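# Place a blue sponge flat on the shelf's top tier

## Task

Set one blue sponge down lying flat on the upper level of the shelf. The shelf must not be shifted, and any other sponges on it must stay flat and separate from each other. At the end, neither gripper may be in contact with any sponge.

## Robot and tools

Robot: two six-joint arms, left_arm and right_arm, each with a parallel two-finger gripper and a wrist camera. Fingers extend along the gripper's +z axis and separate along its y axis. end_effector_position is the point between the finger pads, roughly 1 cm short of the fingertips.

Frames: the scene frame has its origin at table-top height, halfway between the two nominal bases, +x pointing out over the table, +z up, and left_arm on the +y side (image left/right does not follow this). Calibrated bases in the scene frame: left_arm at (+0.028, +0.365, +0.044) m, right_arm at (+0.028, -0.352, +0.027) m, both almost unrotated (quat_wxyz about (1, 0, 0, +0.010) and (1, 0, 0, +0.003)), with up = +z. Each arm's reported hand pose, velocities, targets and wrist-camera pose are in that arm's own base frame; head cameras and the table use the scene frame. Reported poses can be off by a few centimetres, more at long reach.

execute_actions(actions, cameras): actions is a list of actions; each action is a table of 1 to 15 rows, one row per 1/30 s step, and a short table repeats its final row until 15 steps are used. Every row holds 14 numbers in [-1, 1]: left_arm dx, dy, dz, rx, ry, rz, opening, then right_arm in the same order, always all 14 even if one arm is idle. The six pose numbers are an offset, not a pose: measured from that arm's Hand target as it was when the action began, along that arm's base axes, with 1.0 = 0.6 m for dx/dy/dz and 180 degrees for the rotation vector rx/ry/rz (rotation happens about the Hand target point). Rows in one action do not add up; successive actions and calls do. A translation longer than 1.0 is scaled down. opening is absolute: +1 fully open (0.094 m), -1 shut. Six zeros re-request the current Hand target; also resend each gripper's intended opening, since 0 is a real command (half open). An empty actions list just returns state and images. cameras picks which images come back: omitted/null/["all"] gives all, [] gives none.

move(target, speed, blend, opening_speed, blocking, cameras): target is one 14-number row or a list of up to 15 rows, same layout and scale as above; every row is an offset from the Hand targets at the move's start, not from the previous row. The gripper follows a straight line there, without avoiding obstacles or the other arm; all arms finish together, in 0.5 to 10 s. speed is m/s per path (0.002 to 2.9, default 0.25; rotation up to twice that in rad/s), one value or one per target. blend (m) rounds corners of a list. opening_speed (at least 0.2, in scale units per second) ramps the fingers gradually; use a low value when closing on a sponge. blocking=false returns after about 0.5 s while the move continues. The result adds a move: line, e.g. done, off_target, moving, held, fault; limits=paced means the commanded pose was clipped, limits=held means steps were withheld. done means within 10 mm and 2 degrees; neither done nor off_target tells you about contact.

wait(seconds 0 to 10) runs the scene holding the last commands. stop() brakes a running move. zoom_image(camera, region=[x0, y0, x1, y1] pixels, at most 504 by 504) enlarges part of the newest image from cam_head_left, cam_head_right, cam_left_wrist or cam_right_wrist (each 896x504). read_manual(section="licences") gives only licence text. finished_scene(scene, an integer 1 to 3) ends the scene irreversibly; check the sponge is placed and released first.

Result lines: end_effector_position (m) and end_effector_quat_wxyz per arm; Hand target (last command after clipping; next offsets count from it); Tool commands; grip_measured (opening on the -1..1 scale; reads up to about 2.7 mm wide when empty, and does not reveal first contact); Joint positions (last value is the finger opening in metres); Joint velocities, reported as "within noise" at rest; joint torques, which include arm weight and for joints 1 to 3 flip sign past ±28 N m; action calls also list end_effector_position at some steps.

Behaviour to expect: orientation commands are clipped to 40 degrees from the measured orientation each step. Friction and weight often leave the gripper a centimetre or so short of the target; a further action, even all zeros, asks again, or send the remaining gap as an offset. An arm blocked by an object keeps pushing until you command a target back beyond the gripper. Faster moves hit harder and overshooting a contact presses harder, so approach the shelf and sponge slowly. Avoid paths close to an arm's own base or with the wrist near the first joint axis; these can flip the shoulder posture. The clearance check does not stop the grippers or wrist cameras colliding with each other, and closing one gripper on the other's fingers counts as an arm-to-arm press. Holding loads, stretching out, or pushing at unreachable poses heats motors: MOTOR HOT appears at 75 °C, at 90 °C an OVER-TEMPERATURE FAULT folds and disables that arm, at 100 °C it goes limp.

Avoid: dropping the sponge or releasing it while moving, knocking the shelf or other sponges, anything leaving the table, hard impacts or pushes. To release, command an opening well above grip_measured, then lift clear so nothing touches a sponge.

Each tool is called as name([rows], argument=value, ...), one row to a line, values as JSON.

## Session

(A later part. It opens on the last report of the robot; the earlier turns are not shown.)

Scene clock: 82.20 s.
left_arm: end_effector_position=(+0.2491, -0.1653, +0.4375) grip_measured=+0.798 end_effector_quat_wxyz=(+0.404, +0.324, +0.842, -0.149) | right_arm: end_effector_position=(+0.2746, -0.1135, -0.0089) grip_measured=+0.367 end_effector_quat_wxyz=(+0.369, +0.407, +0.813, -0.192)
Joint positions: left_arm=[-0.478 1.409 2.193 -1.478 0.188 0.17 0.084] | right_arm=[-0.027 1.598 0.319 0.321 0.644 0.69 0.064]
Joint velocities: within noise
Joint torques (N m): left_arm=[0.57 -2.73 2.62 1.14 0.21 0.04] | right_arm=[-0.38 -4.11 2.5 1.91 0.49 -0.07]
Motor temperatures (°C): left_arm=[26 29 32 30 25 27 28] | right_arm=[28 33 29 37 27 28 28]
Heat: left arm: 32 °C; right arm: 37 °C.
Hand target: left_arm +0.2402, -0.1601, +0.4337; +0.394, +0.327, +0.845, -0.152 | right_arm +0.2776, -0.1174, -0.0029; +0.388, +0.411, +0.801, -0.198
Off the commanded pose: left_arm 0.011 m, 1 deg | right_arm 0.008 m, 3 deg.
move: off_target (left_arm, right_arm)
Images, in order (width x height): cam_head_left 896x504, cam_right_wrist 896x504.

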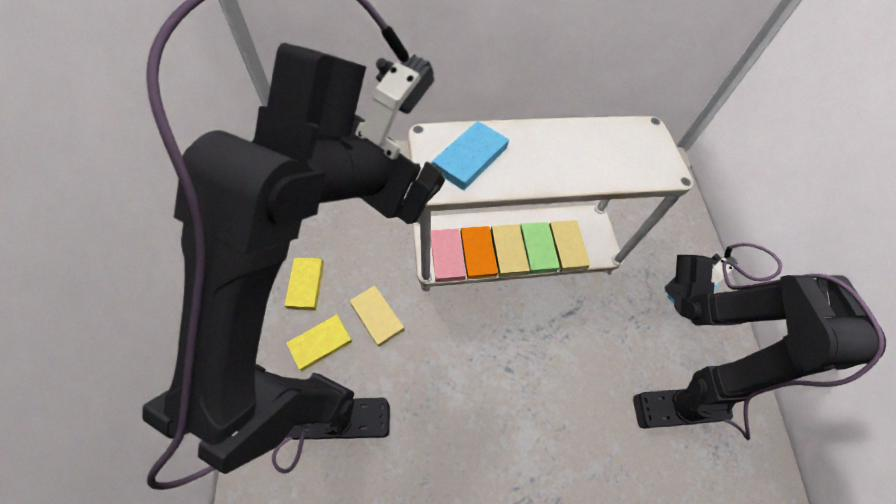

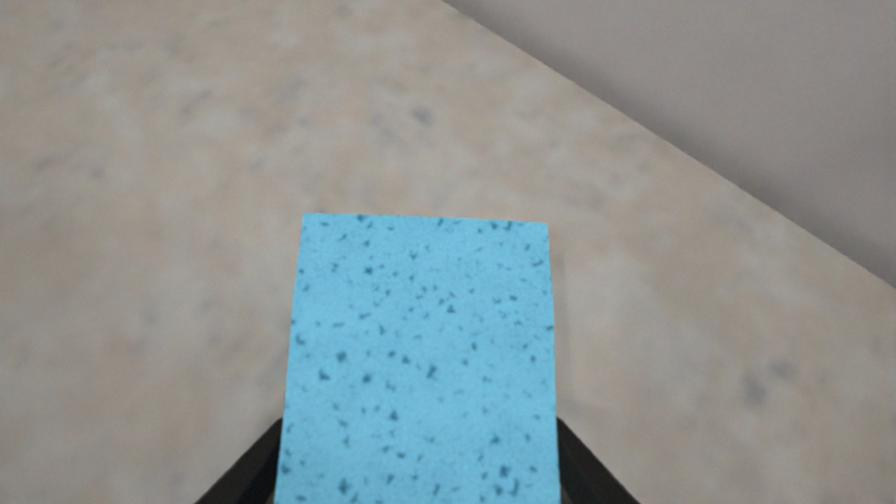

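move([
  [0, 0, 0, 0, 0, 0, 0.8, -0.0243, 0.039, 0.1882, 0, 0, 0, 0.28],
  [0, 0, 0, 0, 0, 0, 0.8, 0.0407, 0.159, 0.6798, 0, 0, 0.2444, 0.28],
  [0, 0, 0, 0, 0, 0, 0.8, 0.104, 0.3623, 0.7048, 0, 0, 0.411, 0.28],
], speed=0.18, blend=[0.04, 0.05, 0])

Scene clock: 89.20 s.
left_arm: end_effector_position=(+0.2491, -0.1653, +0.4375) grip_measured=+0.798 end_effector_quat_wxyz=(+0.404, +0.324, +0.842, -0.149) | right_arm: end_effector_position=(+0.3496, +0.0986, +0.4116) grip_measured=+0.366 end_effector_quat_wxyz=(+0.428, -0.143, +0.889, +0.071)
Joint positions: left_arm=[-0.478 1.409 2.193 -1.478 0.188 0.17 0.084] | right_arm=[0.24 1.486 2.068 -1.256 -0.067 -0.048 0.064]
Joint velocities: within noise
Joint torques (N m): left_arm=[0.54 -2.73 2.61 1.16 0.24 0.05] | right_arm=[0.32 -4.51 7.32 1.38 -0.18 -0.07]
Motor temperatures (°C): left_arm=[26 29 32 30 25 27 28] | right_arm=[28 33 29 36 27 28 29]
Heat: left arm: 32 °C; right arm: 36 °C.
Hand target: left_arm +0.2402, -0.1601, +0.4337; +0.394, +0.327, +0.845, -0.152 | right_arm +0.3400, +0.1000, +0.4200; +0.429, -0.154, +0.887, +0.076
Off the commanded pose: left_arm 0.011 m, 1 deg | right_arm 0.013 m, 1 deg.
move: off_target (left_arm, right_arm)

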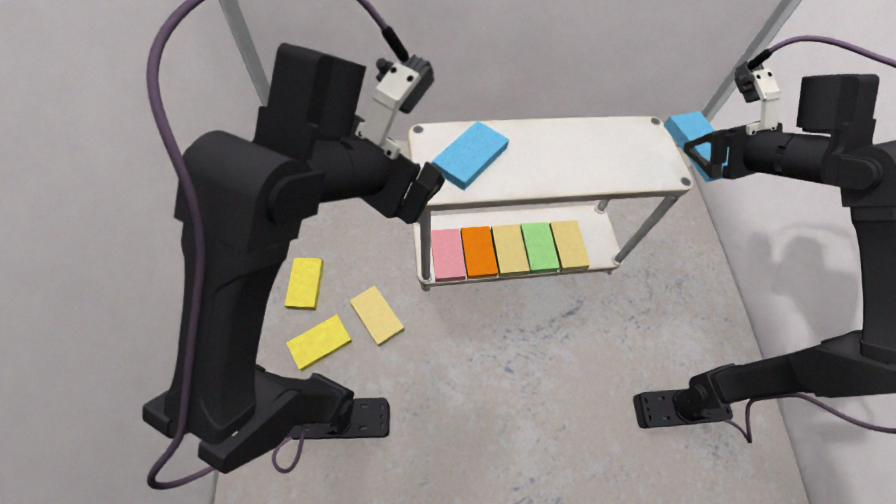

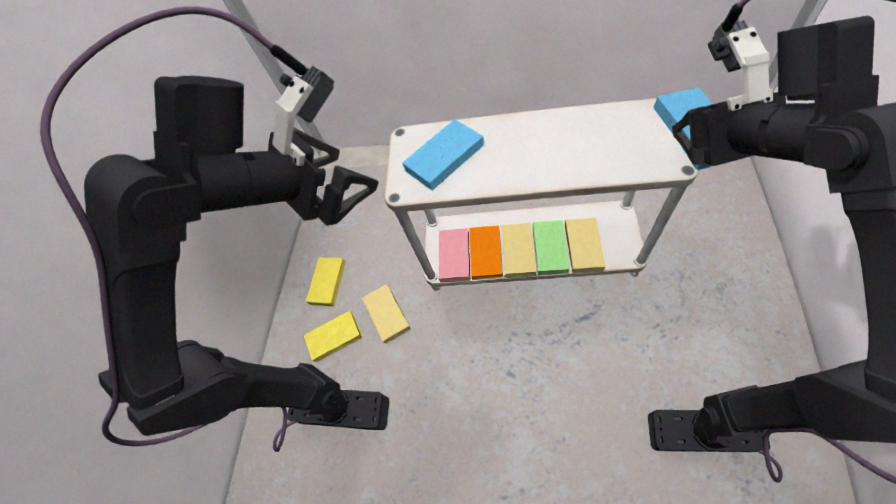

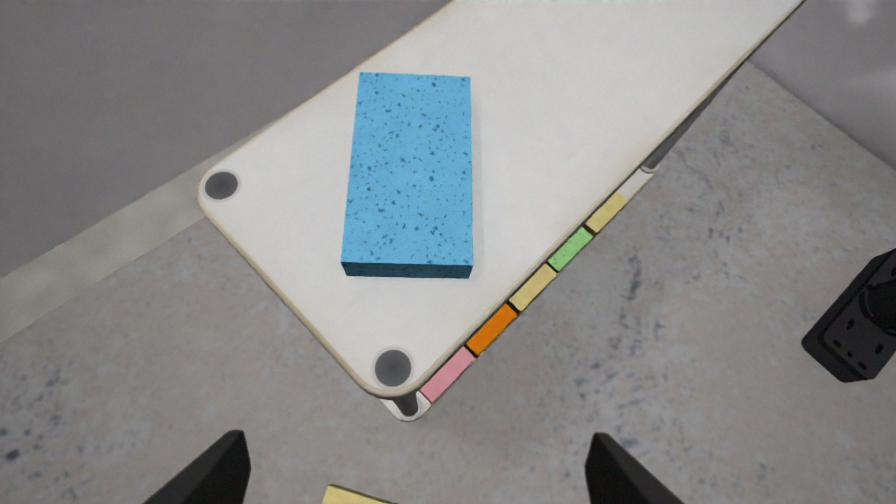

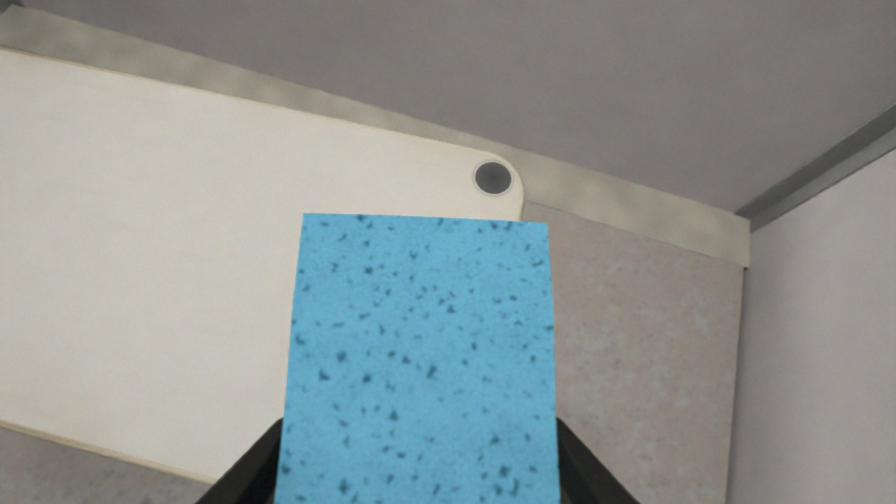

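move(target=[0, 0, 0, 0, 0, 0, 0.8, 0.0842, 0.2183, -0.0525, -0.0054, 0.0122, 0.0633, 0.28], speed=0.1, cameras=["cam_right_wrist", "cam_head_left", "cam_head_right"])

Scene clock: 92.07 s.
left_arm: end_effector_position=(+0.2491, -0.1653, +0.4375) grip_measured=+0.798 end_effector_quat_wxyz=(+0.404, +0.324, +0.842, -0.149) | right_arm: end_effector_position=(+0.3873, +0.2324, +0.3688) grip_measured=+0.366 end_effector_quat_wxyz=(+0.374, -0.254, +0.885, +0.108)
Joint positions: left_arm=[-0.478 1.409 2.193 -1.478 0.188 0.17 0.084] | right_arm=[0.529 1.819 2.304 -1.256 -0.022 -0.02 0.064]
Joint velocities: within noise
Joint torques (N m): left_arm=[0.54 -2.76 2.62 1.17 0.22 0.04] | right_arm=[0.2 -7.46 7.69 1.87 0.01 0.06]
Motor temperatures (°C): left_arm=[26 29 32 30 25 27 28] | right_arm=[28 33 29 37 27 28 29]
Heat: left arm: 32 °C; right arm: 37 °C.
Hand target: left_arm +0.2402, -0.1601, +0.4337; +0.394, +0.327, +0.845, -0.152 | right_arm +0.3906, +0.2310, +0.3885; +0.401, -0.243, +0.876, +0.113
Off the commanded pose: left_arm 0.011 m, 1 deg | right_arm 0.020 m, 4 deg.
move: off_target (left_arm, right_arm)
Images, in order (width x height): cam_head_left 896x504, cam_head_right 896x504, cam_right_wrist 896x504.

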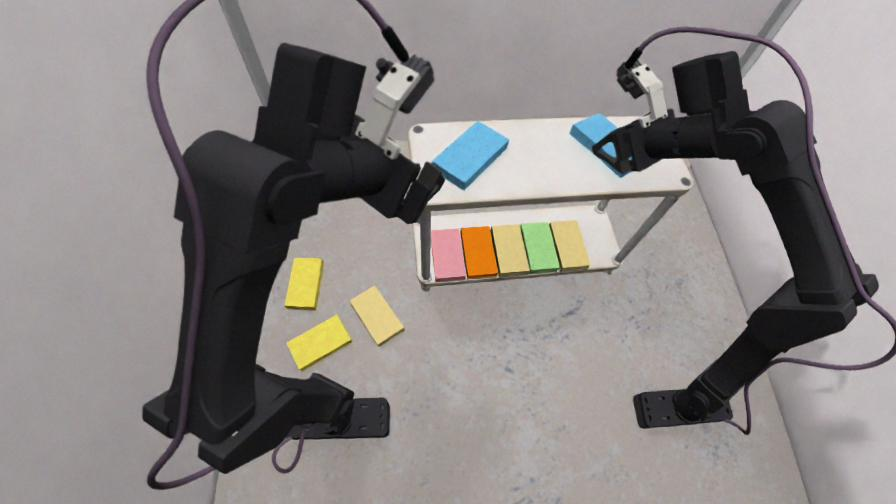

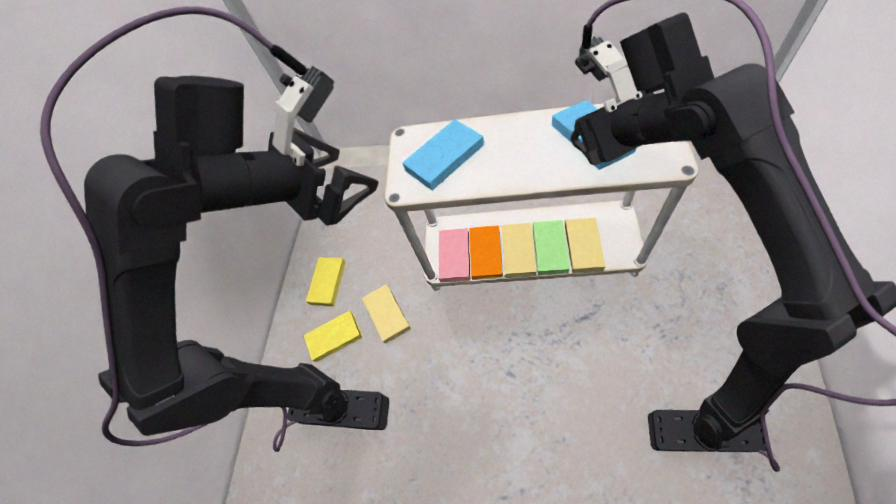

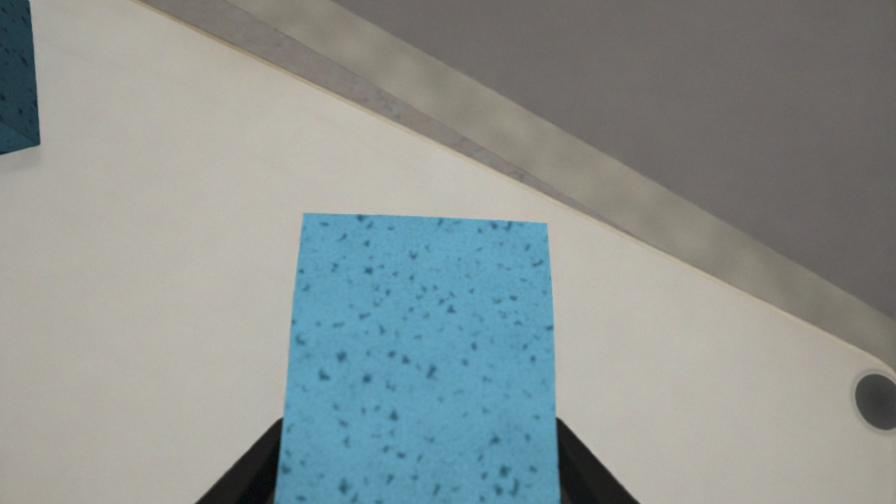

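move(target=[0, 0, 0, 0, 0, 0, 0.8, 0.0195, -0.004, -0.028, 0.0097, -0.0155, -0.0111, 0.28], speed=0.05, cameras=["cam_right_wrist", "cam_head_left", "cam_head_right"])

Scene clock: 94.00 s.
left_arm: end_effector_position=(+0.2491, -0.1653, +0.4375) grip_measured=+0.798 end_effector_quat_wxyz=(+0.404, +0.324, +0.842, -0.149) | right_arm: end_effector_position=(+0.3974, +0.2358, +0.3536) grip_measured=+0.366 end_effector_quat_wxyz=(+0.395, -0.243, +0.879, +0.111)
Joint positions: left_arm=[-0.478 1.409 2.193 -1.478 0.188 0.17 0.084] | right_arm=[0.529 1.747 2.094 -1.072 -0.01 -0.005 0.064]
Joint velocities: within noise
Joint torques (N m): left_arm=[0.54 -2.76 2.65 1.17 0.21 0.03] | right_arm=[-0.75 -9.5 3.73 2.35 0.02 0.08]
Motor temperatures (°C): left_arm=[26 29 32 30 25 27 28] | right_arm=[28 34 29 37 27 28 29]
Heat: left arm: 32 °C; right arm: 37 °C.
Hand target: left_arm +0.2402, -0.1601, +0.4337; +0.394, +0.327, +0.845, -0.152 | right_arm +0.4023, +0.2286, +0.3717; +0.428, -0.224, +0.868, +0.114
Off the commanded pose: left_arm 0.011 m, 1 deg | right_arm 0.020 m, 4 deg.
move: off_target (left_arm, right_arm)
Images, in order (width x height): cam_head_left 896x504, cam_head_right 896x504, cam_right_wrist 896x504.

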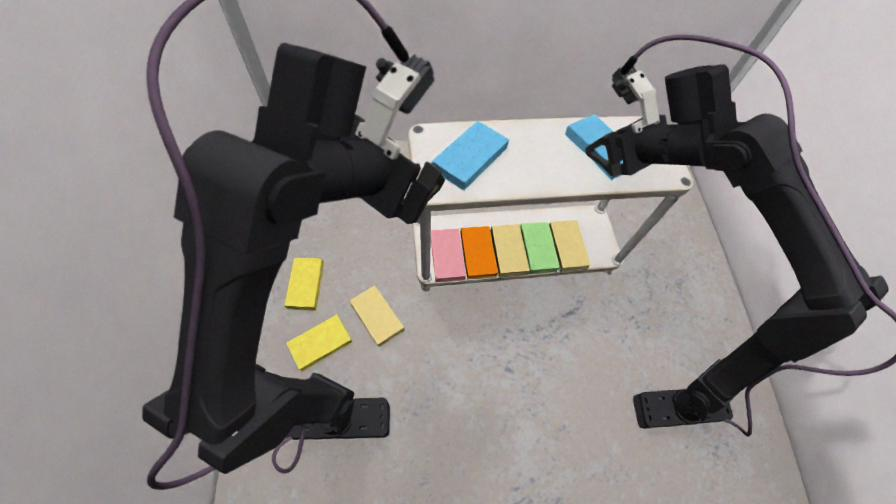

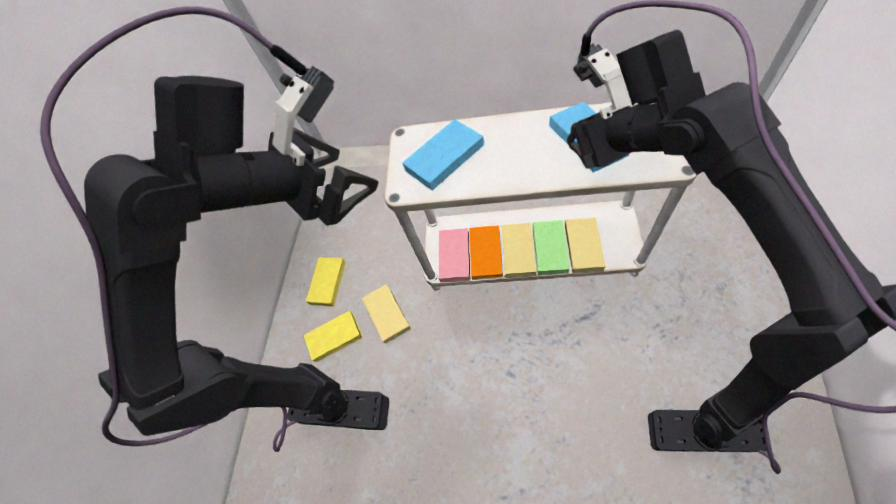

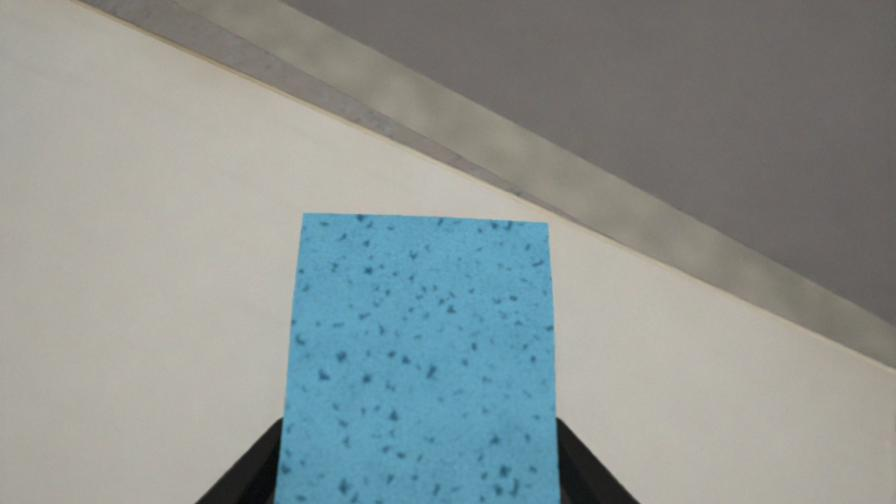

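move(target=[0, 0, 0, 0, 0, 0, 0.8, 0, -0.005, -0.0133, 0, 0, 0, 0.28], speed=0.05, cameras=["cam_right_wrist", "cam_head_left", "cam_head_right"])

Scene clock: 95.20 s.
left_arm: end_effector_position=(+0.2491, -0.1653, +0.4375) grip_measured=+0.798 end_effector_quat_wxyz=(+0.404, +0.324, +0.842, -0.149) | right_arm: end_effector_position=(+0.4003, +0.2333, +0.3520) grip_measured=+0.366 end_effector_quat_wxyz=(+0.407, -0.238, +0.875, +0.112)
Joint positions: left_arm=[-0.478 1.409 2.193 -1.478 0.188 0.17 0.084] | right_arm=[0.522 1.716 2.027 -1.009 -0.01 -0.005 0.064]
Joint velocities: within noise
Joint torques (N m): left_arm=[0.55 -2.77 2.59 1.16 0.22 0.02] | right_arm=[-0.84 -9.13 3.62 2.17 -0.04 0.04]
Motor temperatures (°C): left_arm=[26 29 32 30 25 27 28] | right_arm=[28 34 29 37 27 28 29]
Heat: left arm: 32 °C; right arm: 37 °C.
Hand target: left_arm +0.2402, -0.1601, +0.4337; +0.394, +0.327, +0.845, -0.152 | right_arm +0.4023, +0.2256, +0.3637; +0.428, -0.224, +0.868, +0.114
Off the commanded pose: left_arm 0.011 m, 1 deg | right_arm 0.014 m, 3 deg.
move: off_target (left_arm, right_arm)
Images, in order (width x height): cam_head_left 896x504, cam_head_right 896x504, cam_right_wrist 896x504.

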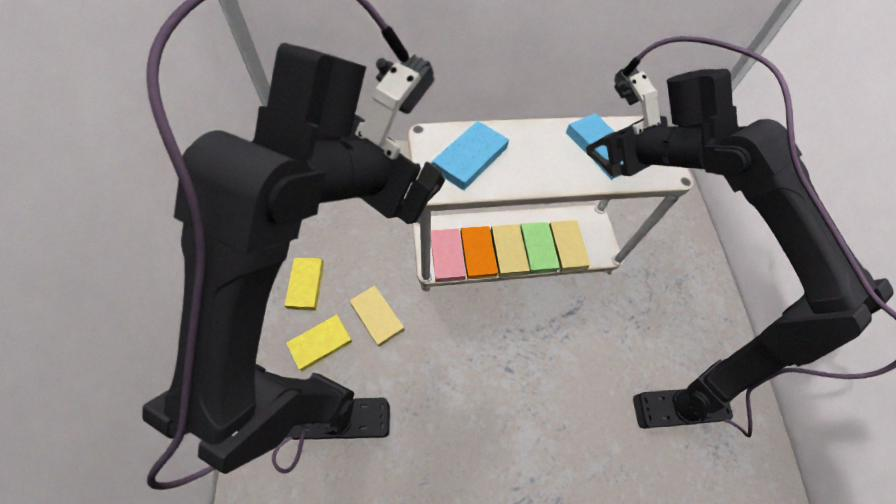

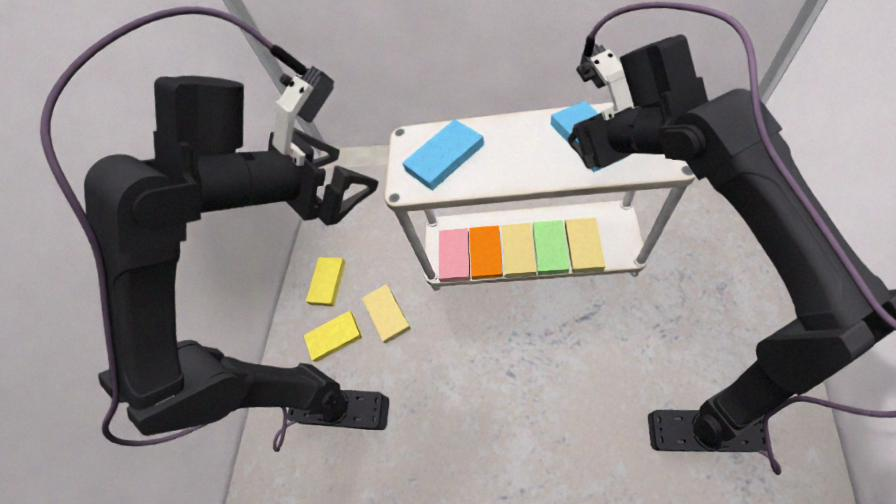

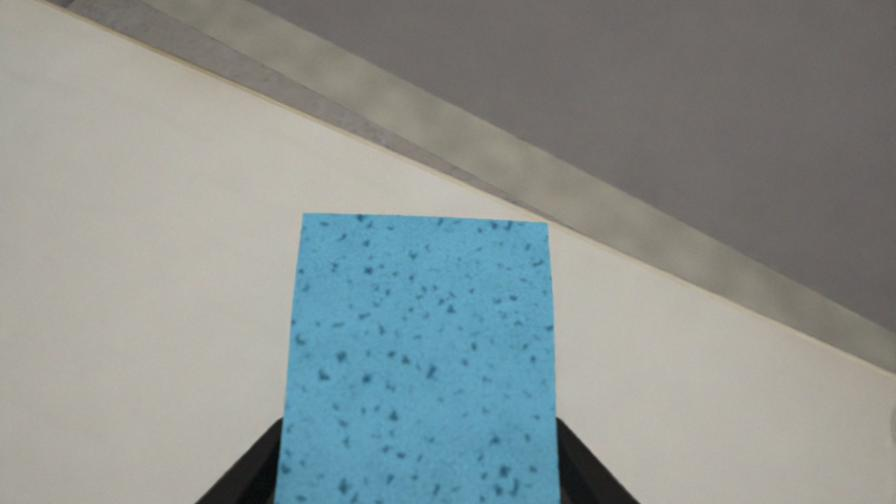

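move(target=[0, 0, 0, 0, 0, 0, 0.8, 0, 0, 0.005, 0, 0, 0, 0.8], speed=0.05, opening_speed=0.5, cameras=["cam_right_wrist", "cam_head_left", "cam_head_right"])

Scene clock: 96.93 s.
left_arm: end_effector_position=(+0.2491, -0.1653, +0.4375) grip_measured=+0.798 end_effector_quat_wxyz=(+0.404, +0.324, +0.842, -0.149) | right_arm: end_effector_position=(+0.4010, +0.2321, +0.3520) grip_measured=+0.797 end_effector_quat_wxyz=(+0.407, -0.237, +0.875, +0.112)
Joint positions: left_arm=[-0.478 1.409 2.193 -1.478 0.188 0.17 0.084] | right_arm=[0.519 1.716 2.027 -1.009 -0.01 -0.005 0.084]
Joint velocities: within noise
Joint torques (N m): left_arm=[0.57 -2.71 2.58 1.18 0.21 0.04] | right_arm=[-0.55 -8.61 5.15 2.01 -0.04 0.04]
Motor temperatures (°C): left_arm=[26 29 32 30 25 27 28] | right_arm=[28 34 29 37 27 28 29]
Heat: left arm: 32 °C; right arm: 37 °C.
Hand target: left_arm +0.2402, -0.1601, +0.4337; +0.394, +0.327, +0.845, -0.152 | right_arm +0.4023, +0.2256, +0.3667; +0.428, -0.224, +0.868, +0.114
Off the commanded pose: left_arm 0.011 m, 1 deg | right_arm 0.016 m, 3 deg.
move: off_target (left_arm, right_arm)
Images, in order (width x height): cam_head_left 896x504, cam_head_right 896x504, cam_right_wrist 896x504.

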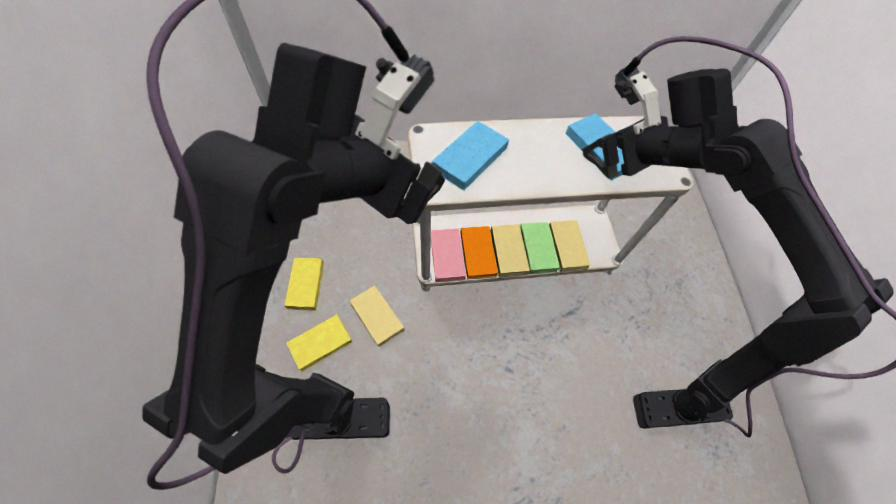

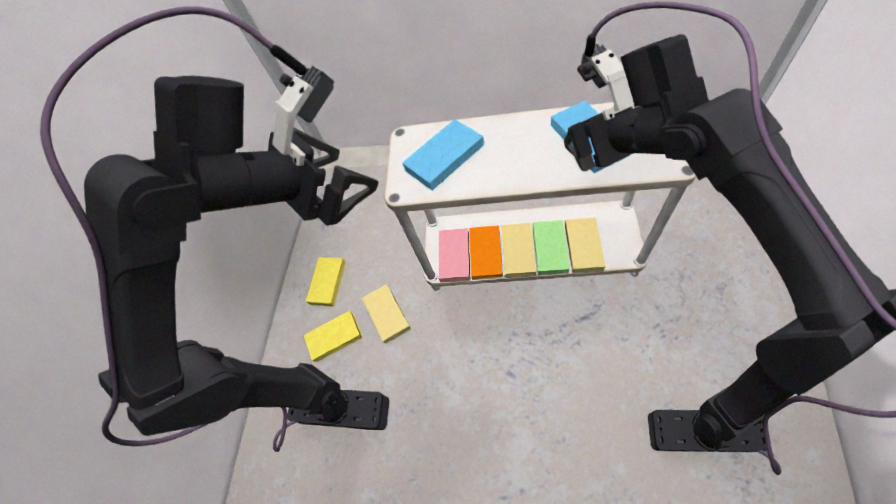

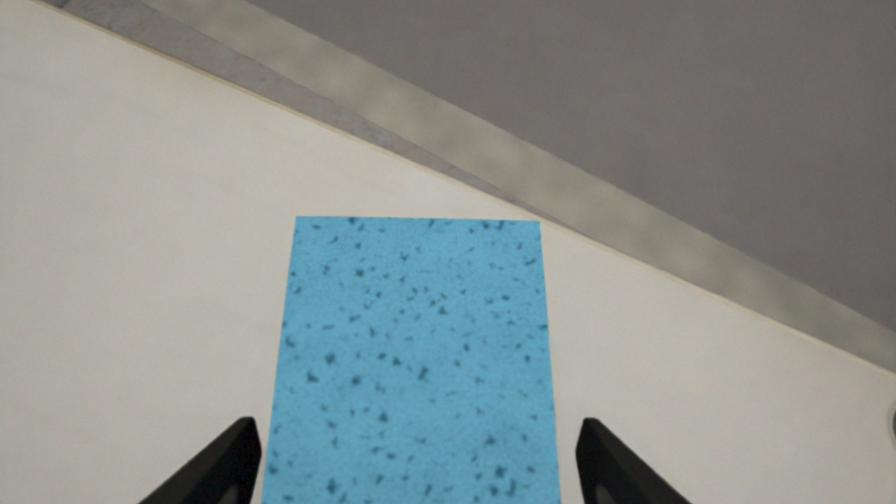

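move([
  [0, 0, 0, 0, 0, 0, 0.8, -0.11, -0.063, 0.125, 0, 0, 0, 0.8],
  [0, 0, 0, 0, 0, 0, 0.8, -0.2333, -0.1167, 0.1167, 0, 0, 0, 0.8],
], speed=0.12, blend=[0.03, 0])

Scene clock: 99.77 s.
left_arm: end_effector_position=(+0.2491, -0.1653, +0.4375) grip_measured=+0.798 end_effector_quat_wxyz=(+0.404, +0.324, +0.842, -0.149) | right_arm: end_effector_position=(+0.2723, +0.1603, +0.4441) grip_measured=+0.797 end_effector_quat_wxyz=(+0.443, -0.226, +0.860, +0.119)
Joint positions: left_arm=[-0.478 1.409 2.193 -1.478 0.188 0.17 0.084] | right_arm=[0.537 1.394 2.136 -1.361 0.015 0.016 0.084]
Joint velocities: within noise
Joint torques (N m): left_arm=[0.53 -2.71 2.58 1.16 0.23 0.03] | right_arm=[0.35 -3.97 2.86 1.42 0.04 0.06]
Motor temperatures (°C): left_arm=[26 29 32 30 25 27 28] | right_arm=[28 34 29 37 27 28 29]
Heat: left arm: 32 °C; right arm: 37 °C.
Hand target: left_arm +0.2402, -0.1601, +0.4337; +0.394, +0.327, +0.845, -0.152 | right_arm +0.2623, +0.1555, +0.4367; +0.428, -0.224, +0.868, +0.114
Off the commanded pose: left_arm 0.011 m, 1 deg | right_arm 0.013 m, 2 deg.
move: off_target (left_arm, right_arm)

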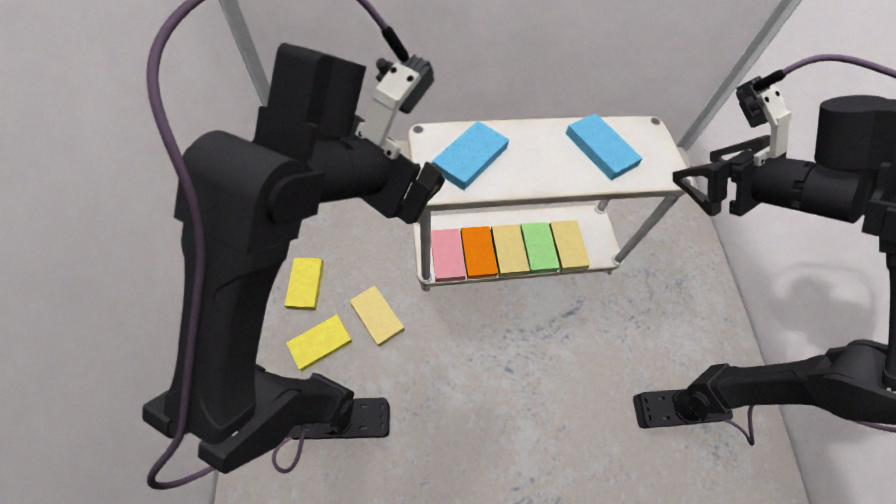

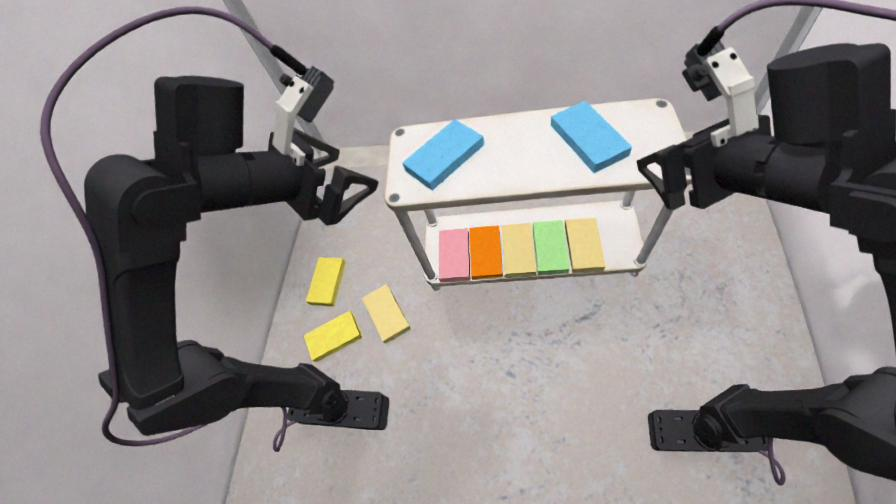

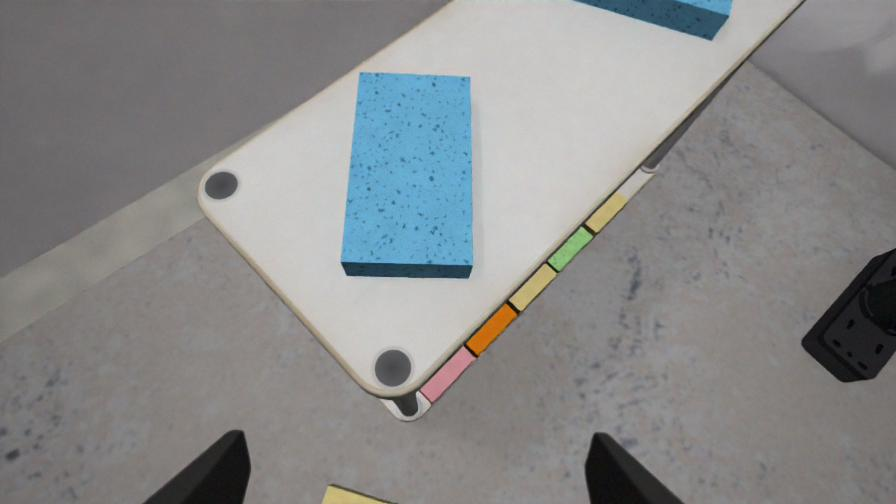

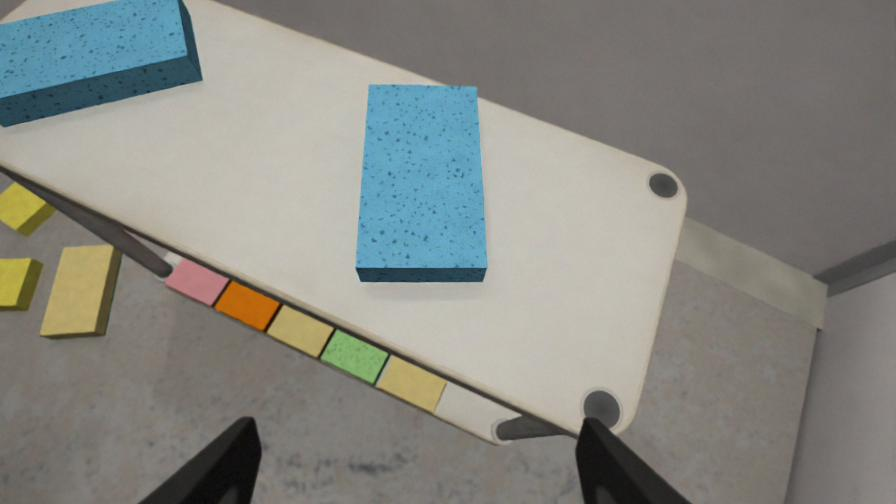

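zoom_image(camera="cam_right_wrist", region=[330, 60, 530, 300])

zoom_image(camera="cam_left_wrist", region=[320, 50, 520, 300])

Scaled by 2.100 from the camera's 896x504 image, which has a finer 1280x720 frame.

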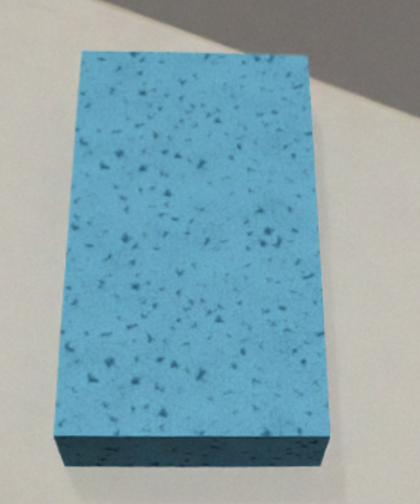

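Scaled by 2.016 from the camera's 896x504 image, which has a finer 1280x720 frame.

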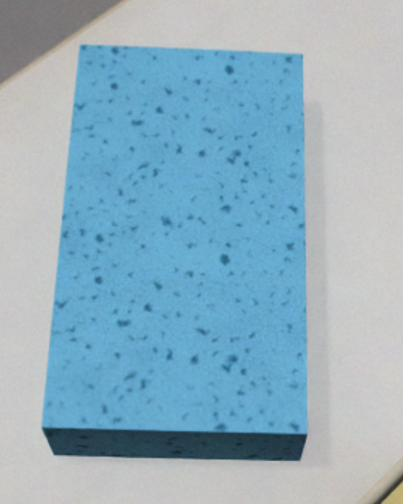

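move([
  [-0.0837, -0.1498, -0.2145, 0, 0, 0.039, 0.8, 0, 0, 0, 0, 0, 0, 0.8],
  [-0.0203, 0.0468, -0.4395, 0, 0, 0.289, 0.8, 0, 0, 0, 0, 0, 0, 0.8],
  [-0.0203, 0.1452, -0.5312, 0, 0, 0.422, 1.0, 0, 0, 0, 0, 0, 0, 0.8],
], speed=0.15, blend=[0.03, 0.03, 0])

Scene clock: 118.47 s.
left_arm: end_effector_position=(+0.2263, -0.0851, +0.1118) grip_measured=+0.998 end_effector_quat_wxyz=(+0.388, -0.260, +0.878, +0.102) | right_arm: end_effector_position=(+0.2724, +0.1601, +0.4441) grip_measured=+0.797 end_effector_quat_wxyz=(+0.443, -0.225, +0.860, +0.118)
Joint positions: left_arm=[-0.935 1.27 0.755 -0.96 -0.822 -1.469 0.094] | right_arm=[0.537 1.394 2.136 -1.361 0.016 0.016 0.084]
Joint velocities: within noise
Joint torques (N m): left_arm=[0.54 -1.96 3.88 0.24 -0.86 -0.07] | right_arm=[0.35 -3.97 2.86 1.43 0.03 0.06]
Motor temperatures (°C): left_arm=[26 29 32 30 25 27 28] | right_arm=[28 34 29 36 27 28 28]
Heat: left arm: 32 °C; right arm: 36 °C.
Hand target: left_arm +0.2280, -0.0730, +0.1149; +0.404, -0.262, +0.868, +0.123 | right_arm +0.2623, +0.1555, +0.4367; +0.428, -0.224, +0.868, +0.114
Off the commanded pose: left_arm 0.013 m, 3 deg | right_arm 0.013 m, 2 deg.
move: off_target (left_arm, right_arm); target 3's new opening was sent with left_arm's hand 0.013 m and 3 deg from that target

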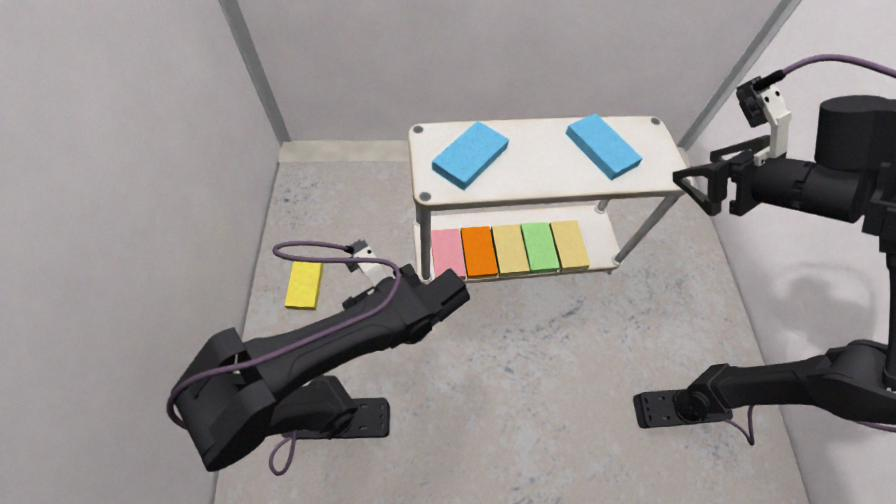

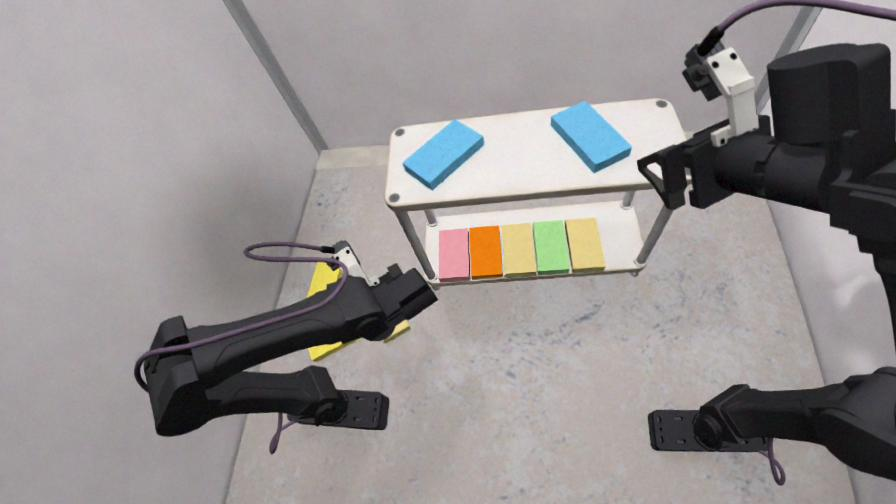

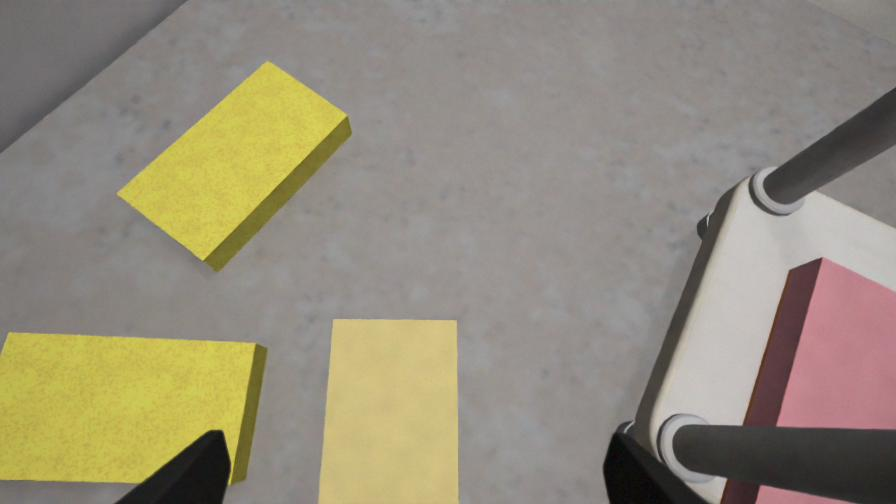

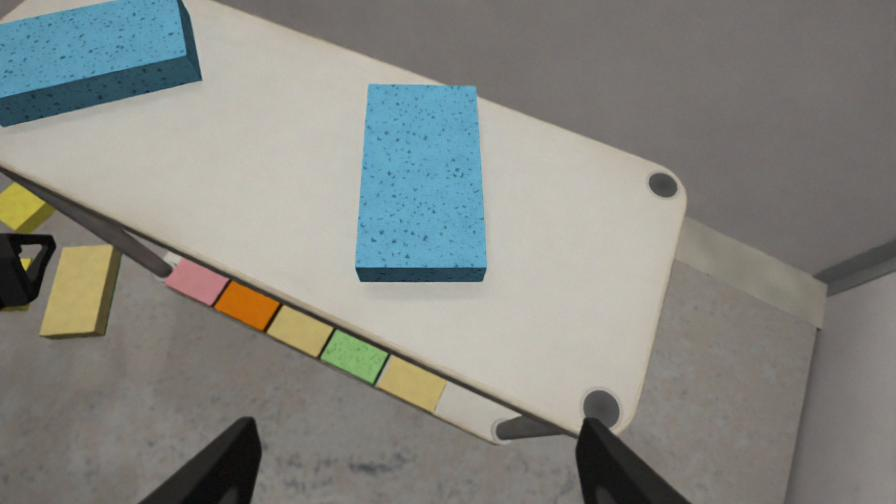

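finished_scene(scene=1)

The scene is finished: the task was done.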